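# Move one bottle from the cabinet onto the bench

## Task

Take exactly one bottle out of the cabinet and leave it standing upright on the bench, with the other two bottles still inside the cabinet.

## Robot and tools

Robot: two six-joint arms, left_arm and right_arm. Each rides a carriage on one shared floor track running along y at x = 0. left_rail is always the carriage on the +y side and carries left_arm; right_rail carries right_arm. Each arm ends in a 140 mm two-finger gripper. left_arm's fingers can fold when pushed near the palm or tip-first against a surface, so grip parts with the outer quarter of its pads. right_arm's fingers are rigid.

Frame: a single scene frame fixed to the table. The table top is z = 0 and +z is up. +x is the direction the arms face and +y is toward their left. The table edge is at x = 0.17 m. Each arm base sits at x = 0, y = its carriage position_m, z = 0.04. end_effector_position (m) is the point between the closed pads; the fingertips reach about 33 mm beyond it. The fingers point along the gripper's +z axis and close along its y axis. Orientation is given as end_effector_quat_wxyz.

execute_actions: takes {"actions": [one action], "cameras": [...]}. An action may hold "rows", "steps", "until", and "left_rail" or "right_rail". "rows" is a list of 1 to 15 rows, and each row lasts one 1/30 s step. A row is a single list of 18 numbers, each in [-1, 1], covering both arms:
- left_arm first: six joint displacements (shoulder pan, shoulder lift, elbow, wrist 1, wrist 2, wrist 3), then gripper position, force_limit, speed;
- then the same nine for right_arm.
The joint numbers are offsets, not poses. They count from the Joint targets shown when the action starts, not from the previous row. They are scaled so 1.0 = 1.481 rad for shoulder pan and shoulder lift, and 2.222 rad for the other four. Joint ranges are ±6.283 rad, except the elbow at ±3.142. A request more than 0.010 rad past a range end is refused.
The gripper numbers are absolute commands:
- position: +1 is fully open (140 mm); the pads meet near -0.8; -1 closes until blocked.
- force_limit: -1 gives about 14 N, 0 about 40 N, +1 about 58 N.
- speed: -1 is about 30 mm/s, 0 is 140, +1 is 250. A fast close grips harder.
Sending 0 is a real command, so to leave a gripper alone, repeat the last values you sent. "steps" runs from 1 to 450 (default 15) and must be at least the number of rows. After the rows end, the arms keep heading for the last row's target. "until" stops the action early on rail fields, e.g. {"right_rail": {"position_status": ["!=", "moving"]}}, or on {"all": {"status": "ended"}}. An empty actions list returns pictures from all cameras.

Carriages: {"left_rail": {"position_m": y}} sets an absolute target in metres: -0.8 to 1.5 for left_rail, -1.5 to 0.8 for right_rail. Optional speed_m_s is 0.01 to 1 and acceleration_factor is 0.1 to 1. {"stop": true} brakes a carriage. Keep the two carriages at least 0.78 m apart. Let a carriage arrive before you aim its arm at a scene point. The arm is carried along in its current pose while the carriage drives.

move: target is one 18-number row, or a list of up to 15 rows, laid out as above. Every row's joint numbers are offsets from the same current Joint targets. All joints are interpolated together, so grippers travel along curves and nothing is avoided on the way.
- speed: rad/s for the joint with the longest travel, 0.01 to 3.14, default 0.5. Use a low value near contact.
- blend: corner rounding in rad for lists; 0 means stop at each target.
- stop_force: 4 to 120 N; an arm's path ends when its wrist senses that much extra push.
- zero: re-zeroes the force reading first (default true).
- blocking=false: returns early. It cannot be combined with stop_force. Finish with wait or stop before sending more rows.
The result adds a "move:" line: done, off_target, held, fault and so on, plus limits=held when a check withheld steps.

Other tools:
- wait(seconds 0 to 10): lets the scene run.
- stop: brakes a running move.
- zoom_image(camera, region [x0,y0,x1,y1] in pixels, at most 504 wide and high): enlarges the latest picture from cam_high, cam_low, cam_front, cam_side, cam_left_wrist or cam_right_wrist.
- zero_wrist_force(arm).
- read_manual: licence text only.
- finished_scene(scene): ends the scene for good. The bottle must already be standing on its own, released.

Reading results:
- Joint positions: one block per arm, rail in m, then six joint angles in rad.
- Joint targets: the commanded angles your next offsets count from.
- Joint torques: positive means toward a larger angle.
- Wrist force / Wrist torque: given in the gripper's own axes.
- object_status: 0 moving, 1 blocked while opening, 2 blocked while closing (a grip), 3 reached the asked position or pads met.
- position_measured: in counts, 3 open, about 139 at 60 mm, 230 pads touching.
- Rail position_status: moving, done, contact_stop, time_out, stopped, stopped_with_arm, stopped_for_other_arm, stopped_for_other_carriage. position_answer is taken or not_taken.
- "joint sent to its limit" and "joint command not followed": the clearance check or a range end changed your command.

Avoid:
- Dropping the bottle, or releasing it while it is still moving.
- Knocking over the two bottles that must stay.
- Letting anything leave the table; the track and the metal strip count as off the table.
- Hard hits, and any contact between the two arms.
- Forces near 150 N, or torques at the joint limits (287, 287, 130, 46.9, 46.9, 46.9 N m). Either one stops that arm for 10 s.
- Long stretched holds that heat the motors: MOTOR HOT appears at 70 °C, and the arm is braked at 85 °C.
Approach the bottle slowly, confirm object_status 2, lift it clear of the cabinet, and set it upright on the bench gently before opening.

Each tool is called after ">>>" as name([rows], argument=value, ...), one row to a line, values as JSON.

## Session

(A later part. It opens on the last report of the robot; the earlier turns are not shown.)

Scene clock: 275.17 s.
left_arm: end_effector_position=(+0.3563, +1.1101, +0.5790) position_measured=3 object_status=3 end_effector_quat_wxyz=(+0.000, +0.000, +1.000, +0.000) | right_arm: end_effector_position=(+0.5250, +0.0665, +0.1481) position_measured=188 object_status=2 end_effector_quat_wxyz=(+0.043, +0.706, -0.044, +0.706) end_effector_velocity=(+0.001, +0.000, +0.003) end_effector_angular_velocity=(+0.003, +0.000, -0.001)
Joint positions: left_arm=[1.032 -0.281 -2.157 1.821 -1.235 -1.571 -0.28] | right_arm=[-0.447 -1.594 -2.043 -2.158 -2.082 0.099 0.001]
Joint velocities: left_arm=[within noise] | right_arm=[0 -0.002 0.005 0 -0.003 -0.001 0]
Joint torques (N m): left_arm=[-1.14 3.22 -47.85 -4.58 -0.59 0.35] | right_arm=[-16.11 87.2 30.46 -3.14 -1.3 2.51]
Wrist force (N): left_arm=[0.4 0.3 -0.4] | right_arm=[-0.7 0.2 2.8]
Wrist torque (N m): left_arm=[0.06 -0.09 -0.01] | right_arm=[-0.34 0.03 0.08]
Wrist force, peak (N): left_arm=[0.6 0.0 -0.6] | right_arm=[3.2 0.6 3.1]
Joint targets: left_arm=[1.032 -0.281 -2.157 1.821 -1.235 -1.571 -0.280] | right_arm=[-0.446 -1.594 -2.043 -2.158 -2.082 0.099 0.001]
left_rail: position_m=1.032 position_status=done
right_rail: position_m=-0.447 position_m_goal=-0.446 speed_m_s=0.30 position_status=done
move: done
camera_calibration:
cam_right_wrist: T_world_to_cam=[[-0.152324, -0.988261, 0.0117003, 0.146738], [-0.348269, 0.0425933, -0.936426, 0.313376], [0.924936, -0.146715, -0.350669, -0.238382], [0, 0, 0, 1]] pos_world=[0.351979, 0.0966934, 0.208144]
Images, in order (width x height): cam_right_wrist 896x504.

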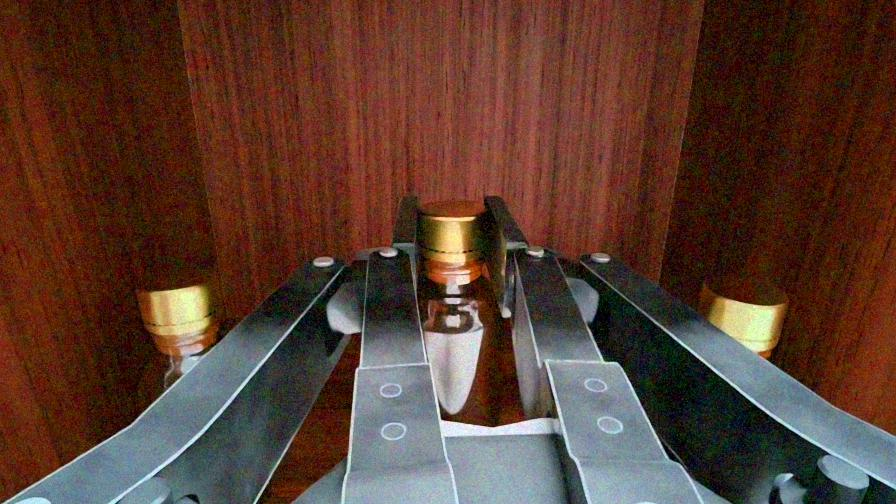

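>>> move([
  [0,0,0,0,0,0,1,1,1,0.12003,0.02147,-0.02526,0.01087,0.06428,-0.0005,-1,-0.1,-1],
  [0,0,0,0,0,0,1,1,1,0.25087,0.04336,-0.05401,0.02503,0.13577,-0.0005,-1,-0.1,-1],
], blend=[0.03, 0], speed=[0.13, 0.2], cameras=["cam_right_wrist"])

>>> execute_actions([
  {"right_rail": {"position_m": -0.8, "speed_m_s": 0.3, "acceleration_factor": 0.3}, "steps": 150, "until": {"right_rail": {"position_status": ["!=", "moving"]}}},
], cameras=["cam_front"])

Scene clock: 299.27 s.
left_arm: end_effector_position=(+0.3563, +1.1101, +0.5790) position_measured=3 object_status=3 end_effector_quat_wxyz=(+0.000, +0.000, +1.000, +0.000) | right_arm: end_effector_position=(+0.3349, +0.0603, +0.1502) position_measured=188 object_status=2 end_effector_quat_wxyz=(+0.019, +0.707, -0.018, +0.707)
Joint positions: left_arm=[1.032 -0.281 -2.157 1.821 -1.235 -1.571 -0.28] | right_arm=[-0.447 -1.222 -1.979 -2.277 -2.027 0.401 -0.001]
Joint torques (N m): left_arm=[-0.21 5.34 -48.51 -4.44 -0.57 0.41] | right_arm=[20.02 80.06 12.67 2.07 2.14 -3.16]
Wrist force (N): left_arm=[0.2 0.3 -0.4] | right_arm=[-0.5 -0.2 2.9]
Wrist torque (N m): left_arm=[0.07 -0.05 0.00] | right_arm=[-0.39 -0.01 0.43]
Wrist force, peak (N): left_arm=[0.6 -0.1 -0.7] | right_arm=[-0.5 -0.3 4.0]
Joint targets: left_arm=[1.032 -0.281 -2.157 1.821 -1.235 -1.571 -0.280] | right_arm=[-0.446 -1.222 -1.979 -2.278 -2.027 0.401 -0.001]
left_rail: position_m=1.032 position_status=done
right_rail: position_m=-0.447 position_m_goal=-0.446 speed_m_s=0.30 position_status=done
move: done
camera_calibration:
cam_right_wrist: T_world_to_cam=[[-0.0829847, -0.996466, 0.0130225, 0.0887042], [-0.350581, 0.0169588, -0.936379, 0.251709], [0.932849, -0.0822705, -0.350749, -0.0692654], [0, 0, 0, 1]] pos_world=[0.16022, 0.0784235, 0.210245]
Images, in order (width x height): cam_right_wrist 896x504.

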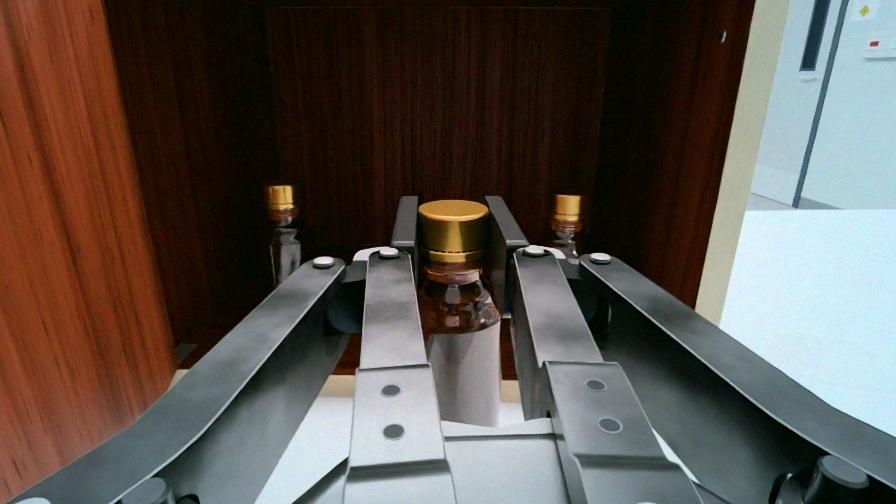

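Scene clock: 301.27 s.
left_arm: end_effector_position=(+0.3563, +1.1101, +0.5790) position_measured=3 object_status=3 end_effector_quat_wxyz=(+0.000, +0.000, +1.000, +0.000) | right_arm: end_effector_position=(+0.3347, -0.2932, +0.1502) position_measured=188 object_status=2 end_effector_quat_wxyz=(+0.019, +0.707, -0.018, +0.707)
Joint positions: left_arm=[1.032 -0.281 -2.157 1.821 -1.235 -1.571 -0.28] | right_arm=[-0.8 -1.222 -1.979 -2.278 -2.027 0.401 -0.001]
Joint torques (N m): left_arm=[1.25 2.96 -47.65 -4.65 -0.76 0.47] | right_arm=[12.84 68.05 26.34 0.17 0.01 -3.01]
Wrist force (N): left_arm=[0.5 -0.1 -0.3] | right_arm=[-0.5 -0.3 2.9]
Wrist torque (N m): left_arm=[-0.02 -0.11 -0.01] | right_arm=[-0.41 -0.02 0.43]
Wrist force, peak (N): left_arm=[0.6 0.4 -0.5] | right_arm=[-0.3 -1.5 2.8]
Joint targets: left_arm=[1.032 -0.281 -2.157 1.821 -1.235 -1.571 -0.280] | right_arm=[-0.800 -1.222 -1.979 -2.278 -2.027 0.401 -0.001]
Tool commands: left_gripper/position=+1.0 left_gripper/force_limit=+1.0 left_gripper/speed=+1.0 right_gripper/position=-1.0 right_gripper/force_limit=-0.1 right_gripper/speed=-1.0
left_rail: position_m=1.032 position_status=done
right_rail: position_m=-0.800 speed_m_s=0.30 position_status=done
Images, in order (width x height): cam_front 896x504.

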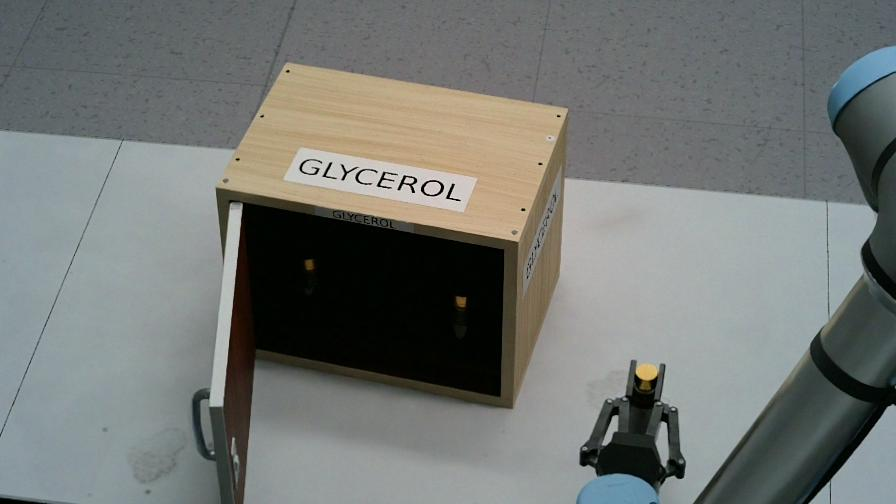

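>>> move([
  [0,0,0,0,0,0,1,1,1,0,-0.05446,-0.00195,0.03861,0,0,-1,-0.1,-1],
  [0,0,0,0,0,0,1,1,1,0,-0.06666,-0.00206,0.04686,0,0,-1,-0.1,-1],
], blend=[0.004, 0], speed=[0.08, 0.012], stop_force=5, cameras=["cam_right_wrist"])

Scene clock: 319.07 s.
left_arm: end_effector_position=(+0.3563, +1.1101, +0.5790) position_measured=3 object_status=3 end_effector_quat_wxyz=(+0.000, +0.000, +1.000, +0.000) | right_arm: end_effector_position=(+0.3347, -0.2931, +0.1041) position_measured=188 object_status=2 end_effector_quat_wxyz=(+0.018, +0.707, -0.019, +0.707)
Joint positions: left_arm=[1.032 -0.281 -2.157 1.821 -1.235 -1.571 -0.28] | right_arm=[-0.8 -1.222 -2.069 -2.282 -1.931 0.401 -0.001]
Joint torques (N m): left_arm=[2.06 4.44 -47.19 -4.76 -0.66 0.58] | right_arm=[-4.45 80.22 17.88 -3.05 -1.26 -2.7]
Wrist force (N): left_arm=[0.3 0.0 -0.6] | right_arm=[5.2 1.1 3.1]
Wrist torque (N m): left_arm=[0.01 -0.06 0.00] | right_arm=[-0.36 0.14 0.44]
Wrist force, peak (N): left_arm=[0.6 0.1 -0.7] | right_arm=[16.7 2.8 3.7]
Joint targets: left_arm=[1.032 -0.281 -2.157 1.821 -1.235 -1.571 -0.280] | right_arm=[-0.800 -1.222 -2.069 -2.282 -1.931 0.401 -0.001]
left_rail: position_m=1.032 position_status=done
right_rail: position_m=-0.800 speed_m_s=0.30 position_status=done
move: contact (right_arm); path passed 1 of 2 targets
camera_calibration:
cam_right_wrist: T_world_to_cam=[[-0.0829082, -0.99648, 0.0123763, -0.262872], [-0.350829, 0.0175608, -0.936275, 0.214655], [0.932762, -0.0819668, -0.351051, -0.114184], [0, 0, 0, 1]] pos_world=[0.160019, -0.275076, 0.164146]
Images, in order (width x height): cam_right_wrist 896x504.

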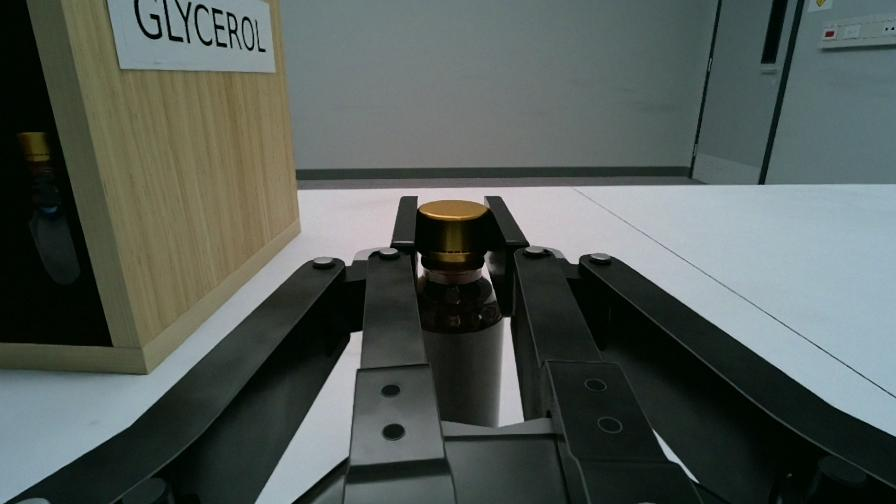

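>>> move([
  [0,0,0,0,0,0,1,1,1,0,0,0,0,0,0,-0.1,-0.1,-1],
  [0,0,0,0,0,0,1,1,1,0.1185,-0.00895,0.01356,-0.00813,0.07906,0.0005,-0.1,-0.1,-1],
  [0,0,0,0,0,0,1,1,1,0.1185,0.33222,0.10718,-0.32914,0.07906,0.0005,-0.1,-0.1,-1],
], blend=[0, 0.04, 0], speed=[0.1, 0.12, 0.5])

>>> execute_actions([
  {"rows": [[0,0,0,0,0,0,1,1,1,0,0,0,0,0,0,-0.8,-0.1,-0.5]], "right_rail": {"position_m": -0.485, "speed_m_s": 0.4, "acceleration_factor": 0.4}, "steps": 150, "until": {"right_rail": {"position_status": ["!=", "moving"]}}},
], cameras=["cam_front", "cam_side"])

>>> zoom_image(camera="cam_front", region=[170, 180, 350, 420])

Scene clock: 388.90 s.
left_arm: end_effector_position=(+0.3563, +1.1101, +0.5790) position_measured=3 object_status=3 end_effector_quat_wxyz=(+0.000, +0.000, +1.000, +0.000) | right_arm: end_effector_position=(+0.2351, -0.2882, +0.4497) position_measured=141 object_status=3 end_effector_quat_wxyz=(+0.018, +0.707, -0.019, +0.707)
Joint positions: left_arm=[1.032 -0.281 -2.157 1.821 -1.235 -1.571 -0.28] | right_arm=[-0.8 -1.047 -1.577 -2.044 -2.662 0.577 0.001]
Joint torques (N m): left_arm=[1.4 5.6 -47.18 -4.52 -0.71 0.48] | right_arm=[17.81 63.37 46.93 -4.62 1.45 2.85]
Wrist force (N): left_arm=[0.4 0.3 -0.5] | right_arm=[2.6 0.2 2.6]
Wrist torque (N m): left_arm=[0.06 -0.08 0.00] | right_arm=[-0.35 -0.09 0.14]
Wrist force, peak (N): left_arm=[0.5 0.1 -1.0] | right_arm=[5.7 1.3 3.4]
Joint targets: left_arm=[1.032 -0.281 -2.157 1.821 -1.235 -1.571 -0.280] | right_arm=[-0.800 -1.047 -1.577 -2.044 -2.662 0.577 0.001]
left_rail: position_m=1.032 position_status=done
right_rail: position_m=-0.800 speed_m_s=0.30 position_status=done
move: done

Scene clock: 390.53 s.
left_arm: end_effector_position=(+0.3563, +1.1101, +0.5790) position_measured=3 object_status=3 end_effector_quat_wxyz=(+0.000, +0.000, +1.000, +0.000) | right_arm: end_effector_position=(+0.2351, +0.0268, +0.4499) position_measured=229 object_status=3 end_effector_quat_wxyz=(+0.018, +0.707, -0.019, +0.707)
Joint positions: left_arm=[1.032 -0.281 -2.157 1.821 -1.235 -1.571 -0.28] | right_arm=[-0.485 -1.047 -1.577 -2.044 -2.662 0.577 0.001]
Joint torques (N m): left_arm=[0.34 4.63 -47.44 -4.46 -0.76 0.96] | right_arm=[11.46 57.09 38.5 -3.04 0.72 2.96]
Wrist force (N): left_arm=[0.2 0.2 -0.7] | right_arm=[2.0 -0.1 2.6]
Wrist torque (N m): left_arm=[0.06 -0.04 0.00] | right_arm=[-0.42 0.02 0.14]
Wrist force, peak (N): left_arm=[0.3 0.3 -0.7] | right_arm=[2.5 1.0 3.0]
Joint targets: left_arm=[1.032 -0.281 -2.157 1.821 -1.235 -1.571 -0.280] | right_arm=[-0.485 -1.047 -1.577 -2.044 -2.662 0.577 0.001]
left_rail: position_m=1.032 position_status=done
right_rail: position_m=-0.485 speed_m_s=0.40 position_status=done
Images, in order (width x height): cam_front 896x504, cam_side 896x504.

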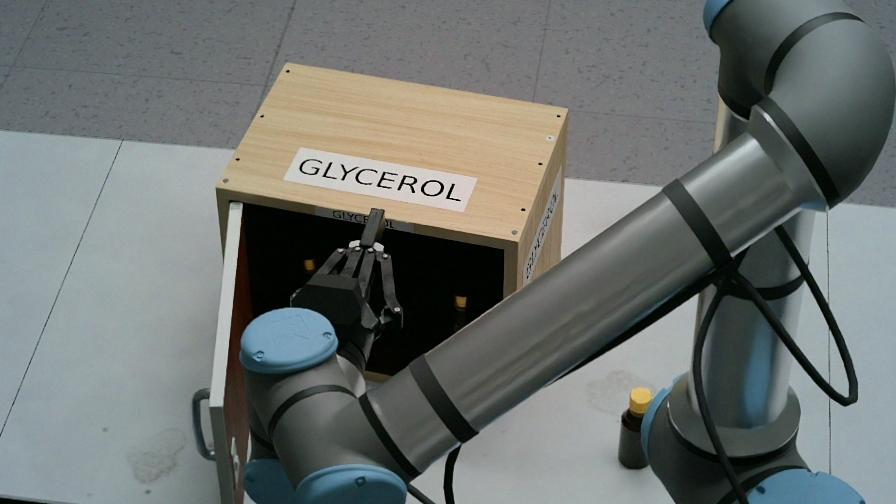

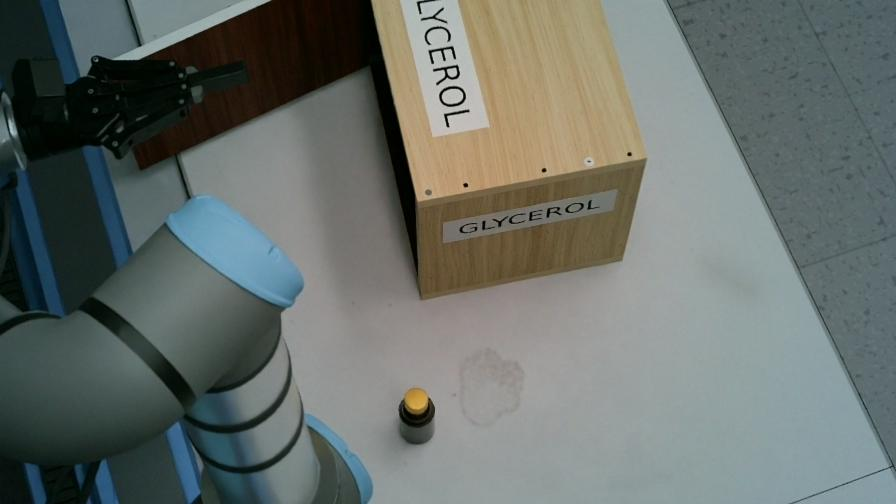

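Scaled by 2.100 from the camera's 896x504 image, which has a finer 1280x720 frame.

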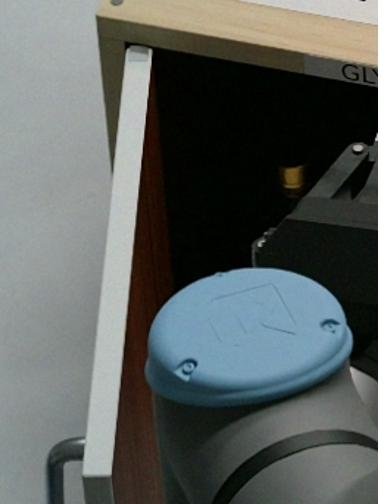

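>>> move([
  [0,0,0,0,0,0,1,1,1,-0.22759,-0.59288,0.58003,-0.18496,0.25637,-0.0005,-0.8,-0.1,-0.5],
  [0,0,0,0,0,0,1,1,1,-0.22759,-0.65927,0.49196,-0.05262,0.25637,-0.0005,-0.8,-0.1,-0.5],
], blend=[0.05, 0], speed=[0.7, 0.4], cameras=["cam_right_wrist", "cam_side"])

Scene clock: 403.17 s.
left_arm: end_effector_position=(+0.3563, +1.1101, +0.5790) position_measured=3 object_status=3 end_effector_quat_wxyz=(+0.000, +0.000, +1.000, +0.000) | right_arm: end_effector_position=(+0.1725, +0.2945, +0.2380) position_measured=229 object_status=3 end_effector_quat_wxyz=(+0.326, +0.627, -0.326, +0.627)
Joint positions: left_arm=[1.032 -0.281 -2.157 1.821 -1.235 -1.571 -0.28] | right_arm=[-0.485 -1.384 -2.554 -0.951 -2.779 1.146 -0.001]
Joint torques (N m): left_arm=[0.4 6.25 -46.82 -4.46 -0.55 0.84] | right_arm=[-19.98 96.95 35.07 0.59 2.09 -3.17]
Wrist force (N): left_arm=[0.3 0.1 -0.5] | right_arm=[1.8 0.5 2.8]
Wrist torque (N m): left_arm=[0.02 -0.07 0.00] | right_arm=[-0.29 0.08 0.42]
Wrist force, peak (N): left_arm=[0.5 -0.1 -0.8] | right_arm=[3.5 -1.2 2.6]
Joint targets: left_arm=[1.032 -0.281 -2.157 1.821 -1.235 -1.571 -0.280] | right_arm=[-0.485 -1.384 -2.554 -0.951 -2.779 1.146 -0.001]
left_rail: position_m=1.032 position_status=done
right_rail: position_m=-0.485 speed_m_s=0.40 position_status=done
move: done
camera_calibration:
cam_right_wrist: T_world_to_cam=[[-0.835893, -0.548727, 0.0134939, 0.305409], [-0.202866, 0.286003, -0.936508, 0.168322], [0.510028, -0.785558, -0.350386, 0.412205], [0, 0, 0, 1]] pos_world=[0.0792001, 0.443257, 0.297945]
Images, in order (width x height): cam_side 896x504, cam_right_wrist 896x504.

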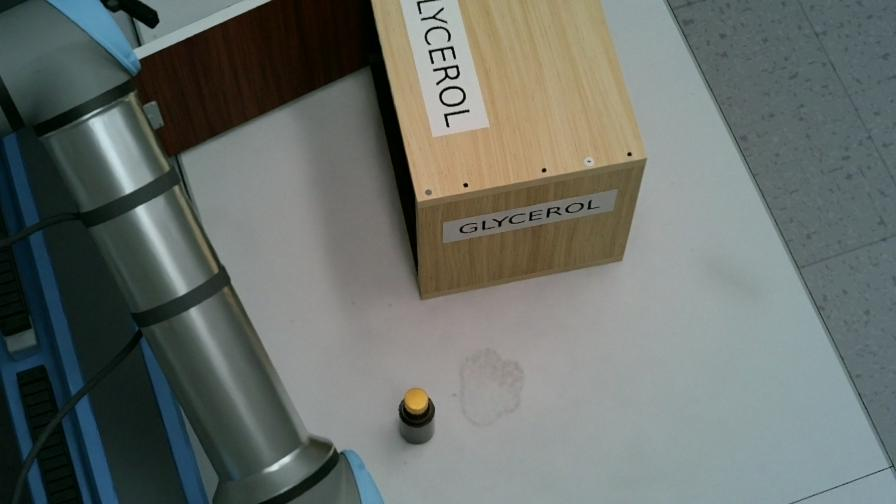

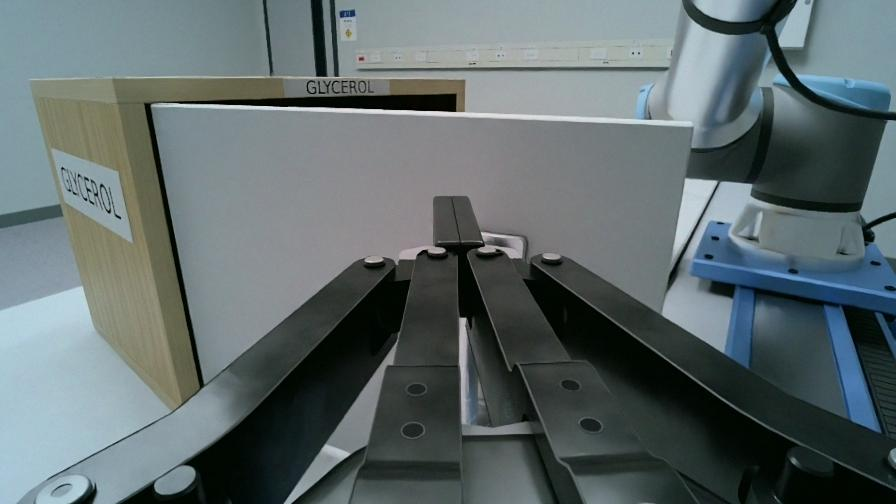

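>>> move([
  [0,0,0,0,0,0,1,1,1,-0.01684,0.05939,-0.07624,0.03702,-0.0109,0.0005,-0.8,-0.1,-0.5],
  [0,0,0,0,0,0,1,1,1,0.02362,0.1731,-0.21992,0.10491,-0.07819,0.0005,-0.8,-0.1,-0.5],
  [0,0,0,0,0,0,1,1,1,0.05323,0.27549,-0.3442,0.16095,-0.15271,0.0005,-0.8,-0.1,-0.5],
  [0,0,0,0,0,0,1,1,1,0.06196,0.36523,-0.44741,0.20434,-0.23329,0.0005,-0.8,-0.1,-0.5],
  [0,0,0,0,0,0,1,1,1,0.03664,0.43056,-0.51803,0.23142,-0.31301,0.0005,-0.8,-0.1,-0.5],
  [0,0,0,0,0,0,1,1,1,0.00316,0.45869,-0.54692,0.24156,-0.36674,0.0005,-0.8,-0.1,-0.5],
], blend=[0.02, 0.03, 0.03, 0.03, 0.03, 0], speed=[0.15, 0.25, 0.25, 0.25, 0.2, 0.08], stop_force=25, cameras=["cam_front", "cam_side", "cam_right_wrist", "cam_high"])

Scene clock: 428.87 s.
left_arm: end_effector_position=(+0.3563, +1.1101, +0.5790) position_measured=3 object_status=3 end_effector_quat_wxyz=(+0.000, +0.000, +1.000, +0.000) | right_arm: end_effector_position=(+0.4033, +0.0308, +0.2382) position_measured=229 object_status=3 end_effector_quat_wxyz=(+0.050, +0.705, -0.051, +0.705)
Joint positions: left_arm=[1.032 -0.281 -2.157 1.821 -1.235 -1.571 -0.28] | right_arm=[-0.485 -1.376 -1.877 -2.162 -2.243 0.338 0.001]
Joint torques (N m): left_arm=[-0.04 7.1 -46.28 -4.61 -0.84 1.13] | right_arm=[19.96 38.69 34.87 -3.8 2.16 3.11]
Wrist force (N): left_arm=[0.3 0.1 -0.7] | right_arm=[2.3 -0.2 3.0]
Wrist torque (N m): left_arm=[0.03 -0.06 -0.01] | right_arm=[-0.43 -0.03 0.13]
Wrist force, peak (N): left_arm=[0.8 0.5 -0.8] | right_arm=[2.7 -0.4 -20.9]
Joint targets: left_arm=[1.032 -0.281 -2.157 1.821 -1.235 -1.571 -0.280] | right_arm=[-0.485 -1.376 -1.877 -2.162 -2.243 0.338 0.001]
left_rail: position_m=1.032 position_status=done
right_rail: position_m=-0.485 speed_m_s=0.40 position_status=done
move: contact (right_arm); path passed 5 of 6 targets
camera_calibration:
cam_right_wrist: T_world_to_cam=[[-0.173481, -0.984769, 0.0115827, 0.100275], [-0.347435, 0.0501922, -0.93636, 0.356266], [0.921517, -0.166465, -0.35085, -0.0974408], [0, 0, 0, 1]] pos_world=[0.230968, 0.0646457, 0.298244]
Images, in order (width x height): cam_high 896x504, cam_front 896x504, cam_side 896x504, cam_right_wrist 896x504.

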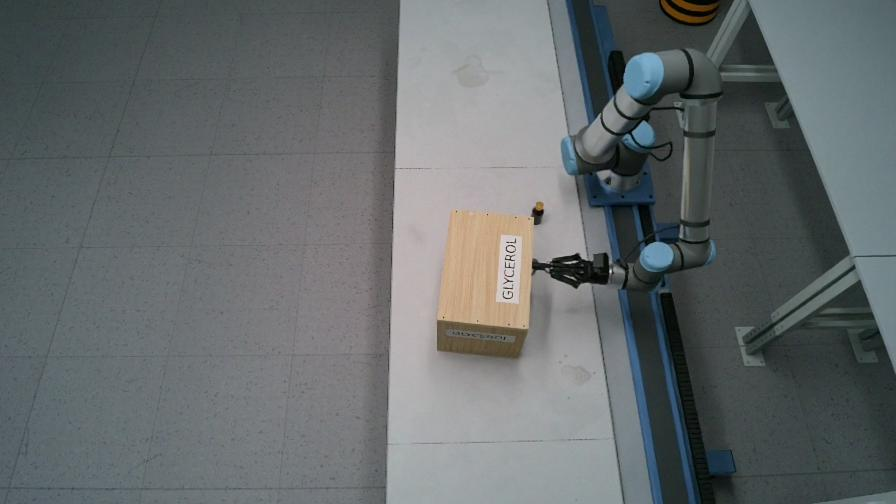

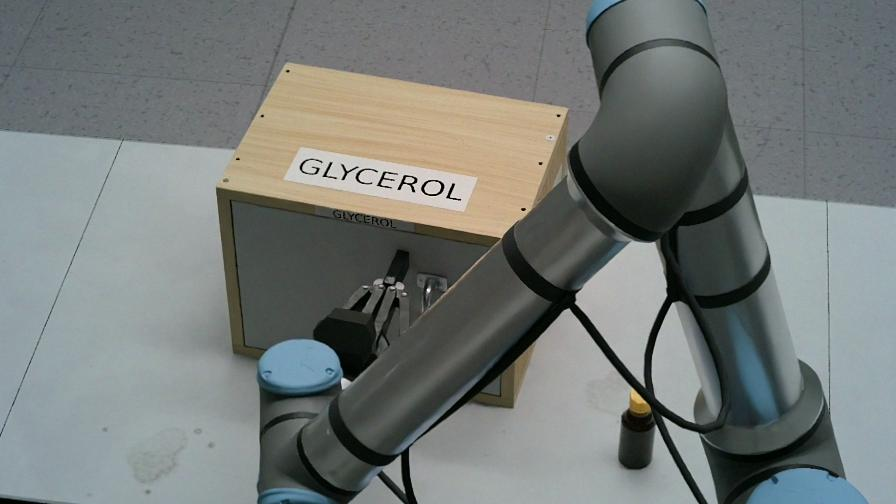

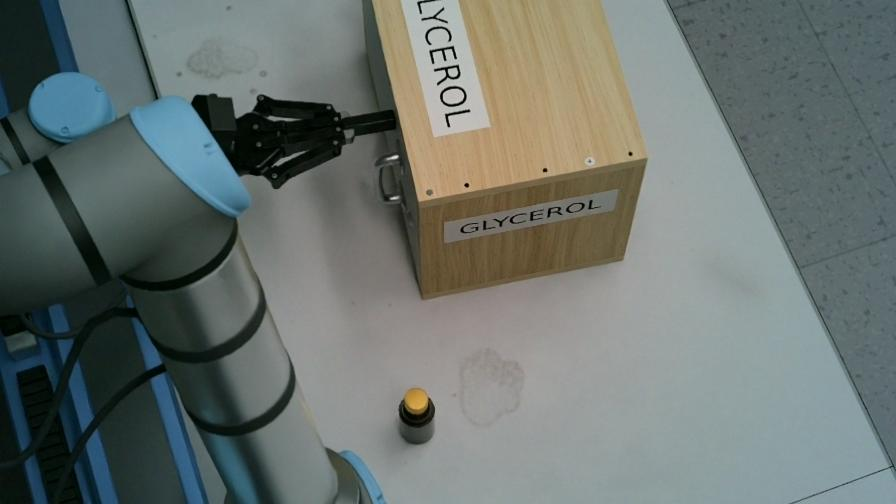

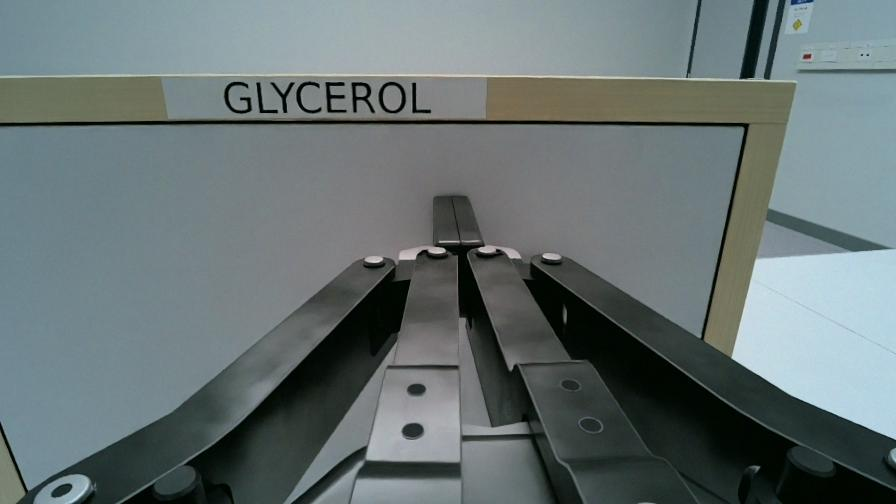

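>>> zoom_image(camera="cam_right_wrist", region=[600, 60, 840, 360])

>>> zoom_image(camera="cam_side", region=[350, 80, 500, 310])

Scaled by 1.680 from the camera's 896x504 image, which has a finer 1280x720 frame.

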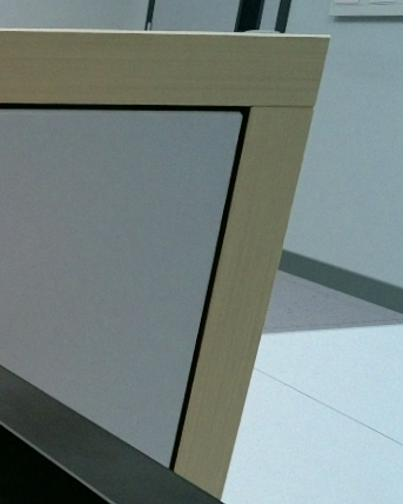

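Scaled by 2.191 from the camera's 896x504 image, which has a finer 1280x720 frame.

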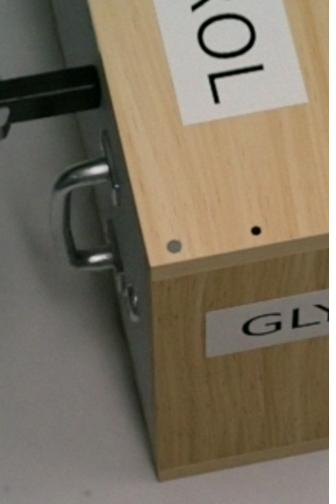

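>>> move(target=[0,0,0,0,0,0,1,1,1,0.11369,-0.00855,0.00839,-0.00323,0.07416,0,-0.8,-0.1,-0.5], speed=0.2, cameras=["cam_front", "cam_side"])

Scene clock: 445.87 s.
left_arm: end_effector_position=(+0.3563, +1.1101, +0.5790) position_measured=3 object_status=3 end_effector_quat_wxyz=(+0.000, +0.000, +1.000, +0.000) | right_arm: end_effector_position=(+0.3046, +0.0444, +0.2381) position_measured=229 object_status=3 end_effector_quat_wxyz=(+0.049, +0.705, -0.050, +0.705)
Joint positions: left_arm=[1.032 -0.281 -2.157 1.821 -1.235 -1.571 -0.28] | right_arm=[-0.485 -1.208 -1.889 -2.144 -2.251 0.503 0.001]
Joint torques (N m): left_arm=[1.86 9.12 -46.66 -4.87 -0.91 0.98] | right_arm=[15.34 38.51 35.07 -4.27 2.06 3.01]
Wrist force (N): left_arm=[0.1 0.2 -0.6] | right_arm=[2.2 -0.3 2.6]
Wrist torque (N m): left_arm=[0.04 -0.02 0.00] | right_arm=[-0.42 0.01 0.10]
Wrist force, peak (N): left_arm=[0.4 0.4 -0.9] | right_arm=[2.3 -0.2 4.5]
Joint targets: left_arm=[1.032 -0.281 -2.157 1.821 -1.235 -1.571 -0.280] | right_arm=[-0.485 -1.208 -1.889 -2.144 -2.251 0.503 0.001]
left_rail: position_m=1.032 position_status=done
right_rail: position_m=-0.485 speed_m_s=0.40 position_status=done
move: done
Images, in order (width x height): cam_front 896x504, cam_side 896x504.

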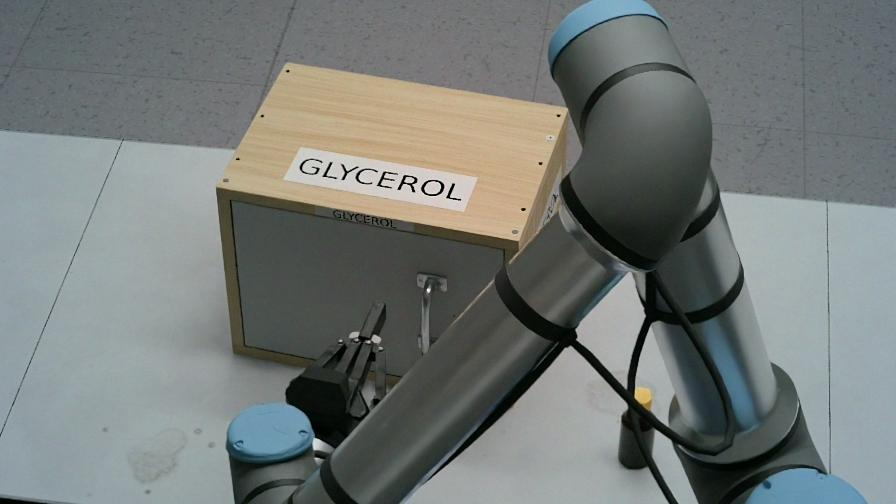

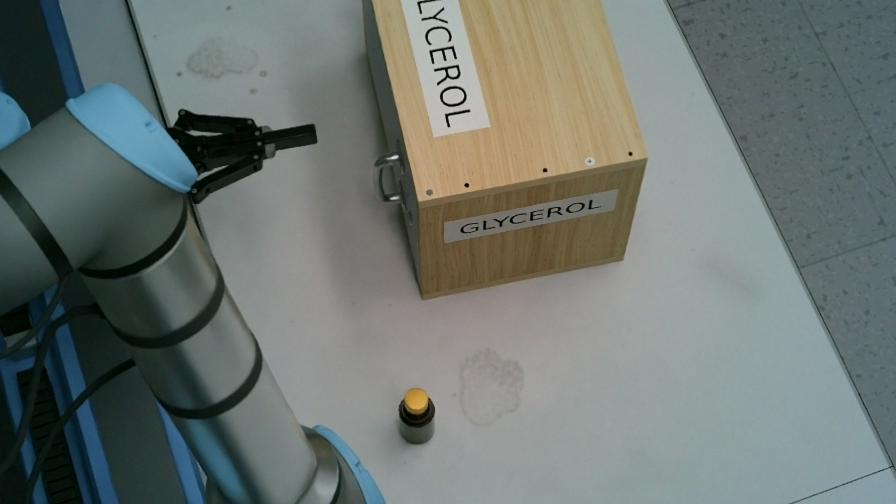

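Scene 2: one bottle is standing on the bench, the cabinet door is closed, and the arm is clear of everything.

>>> finished_scene(scene=2)

The scene is finished: the task was done.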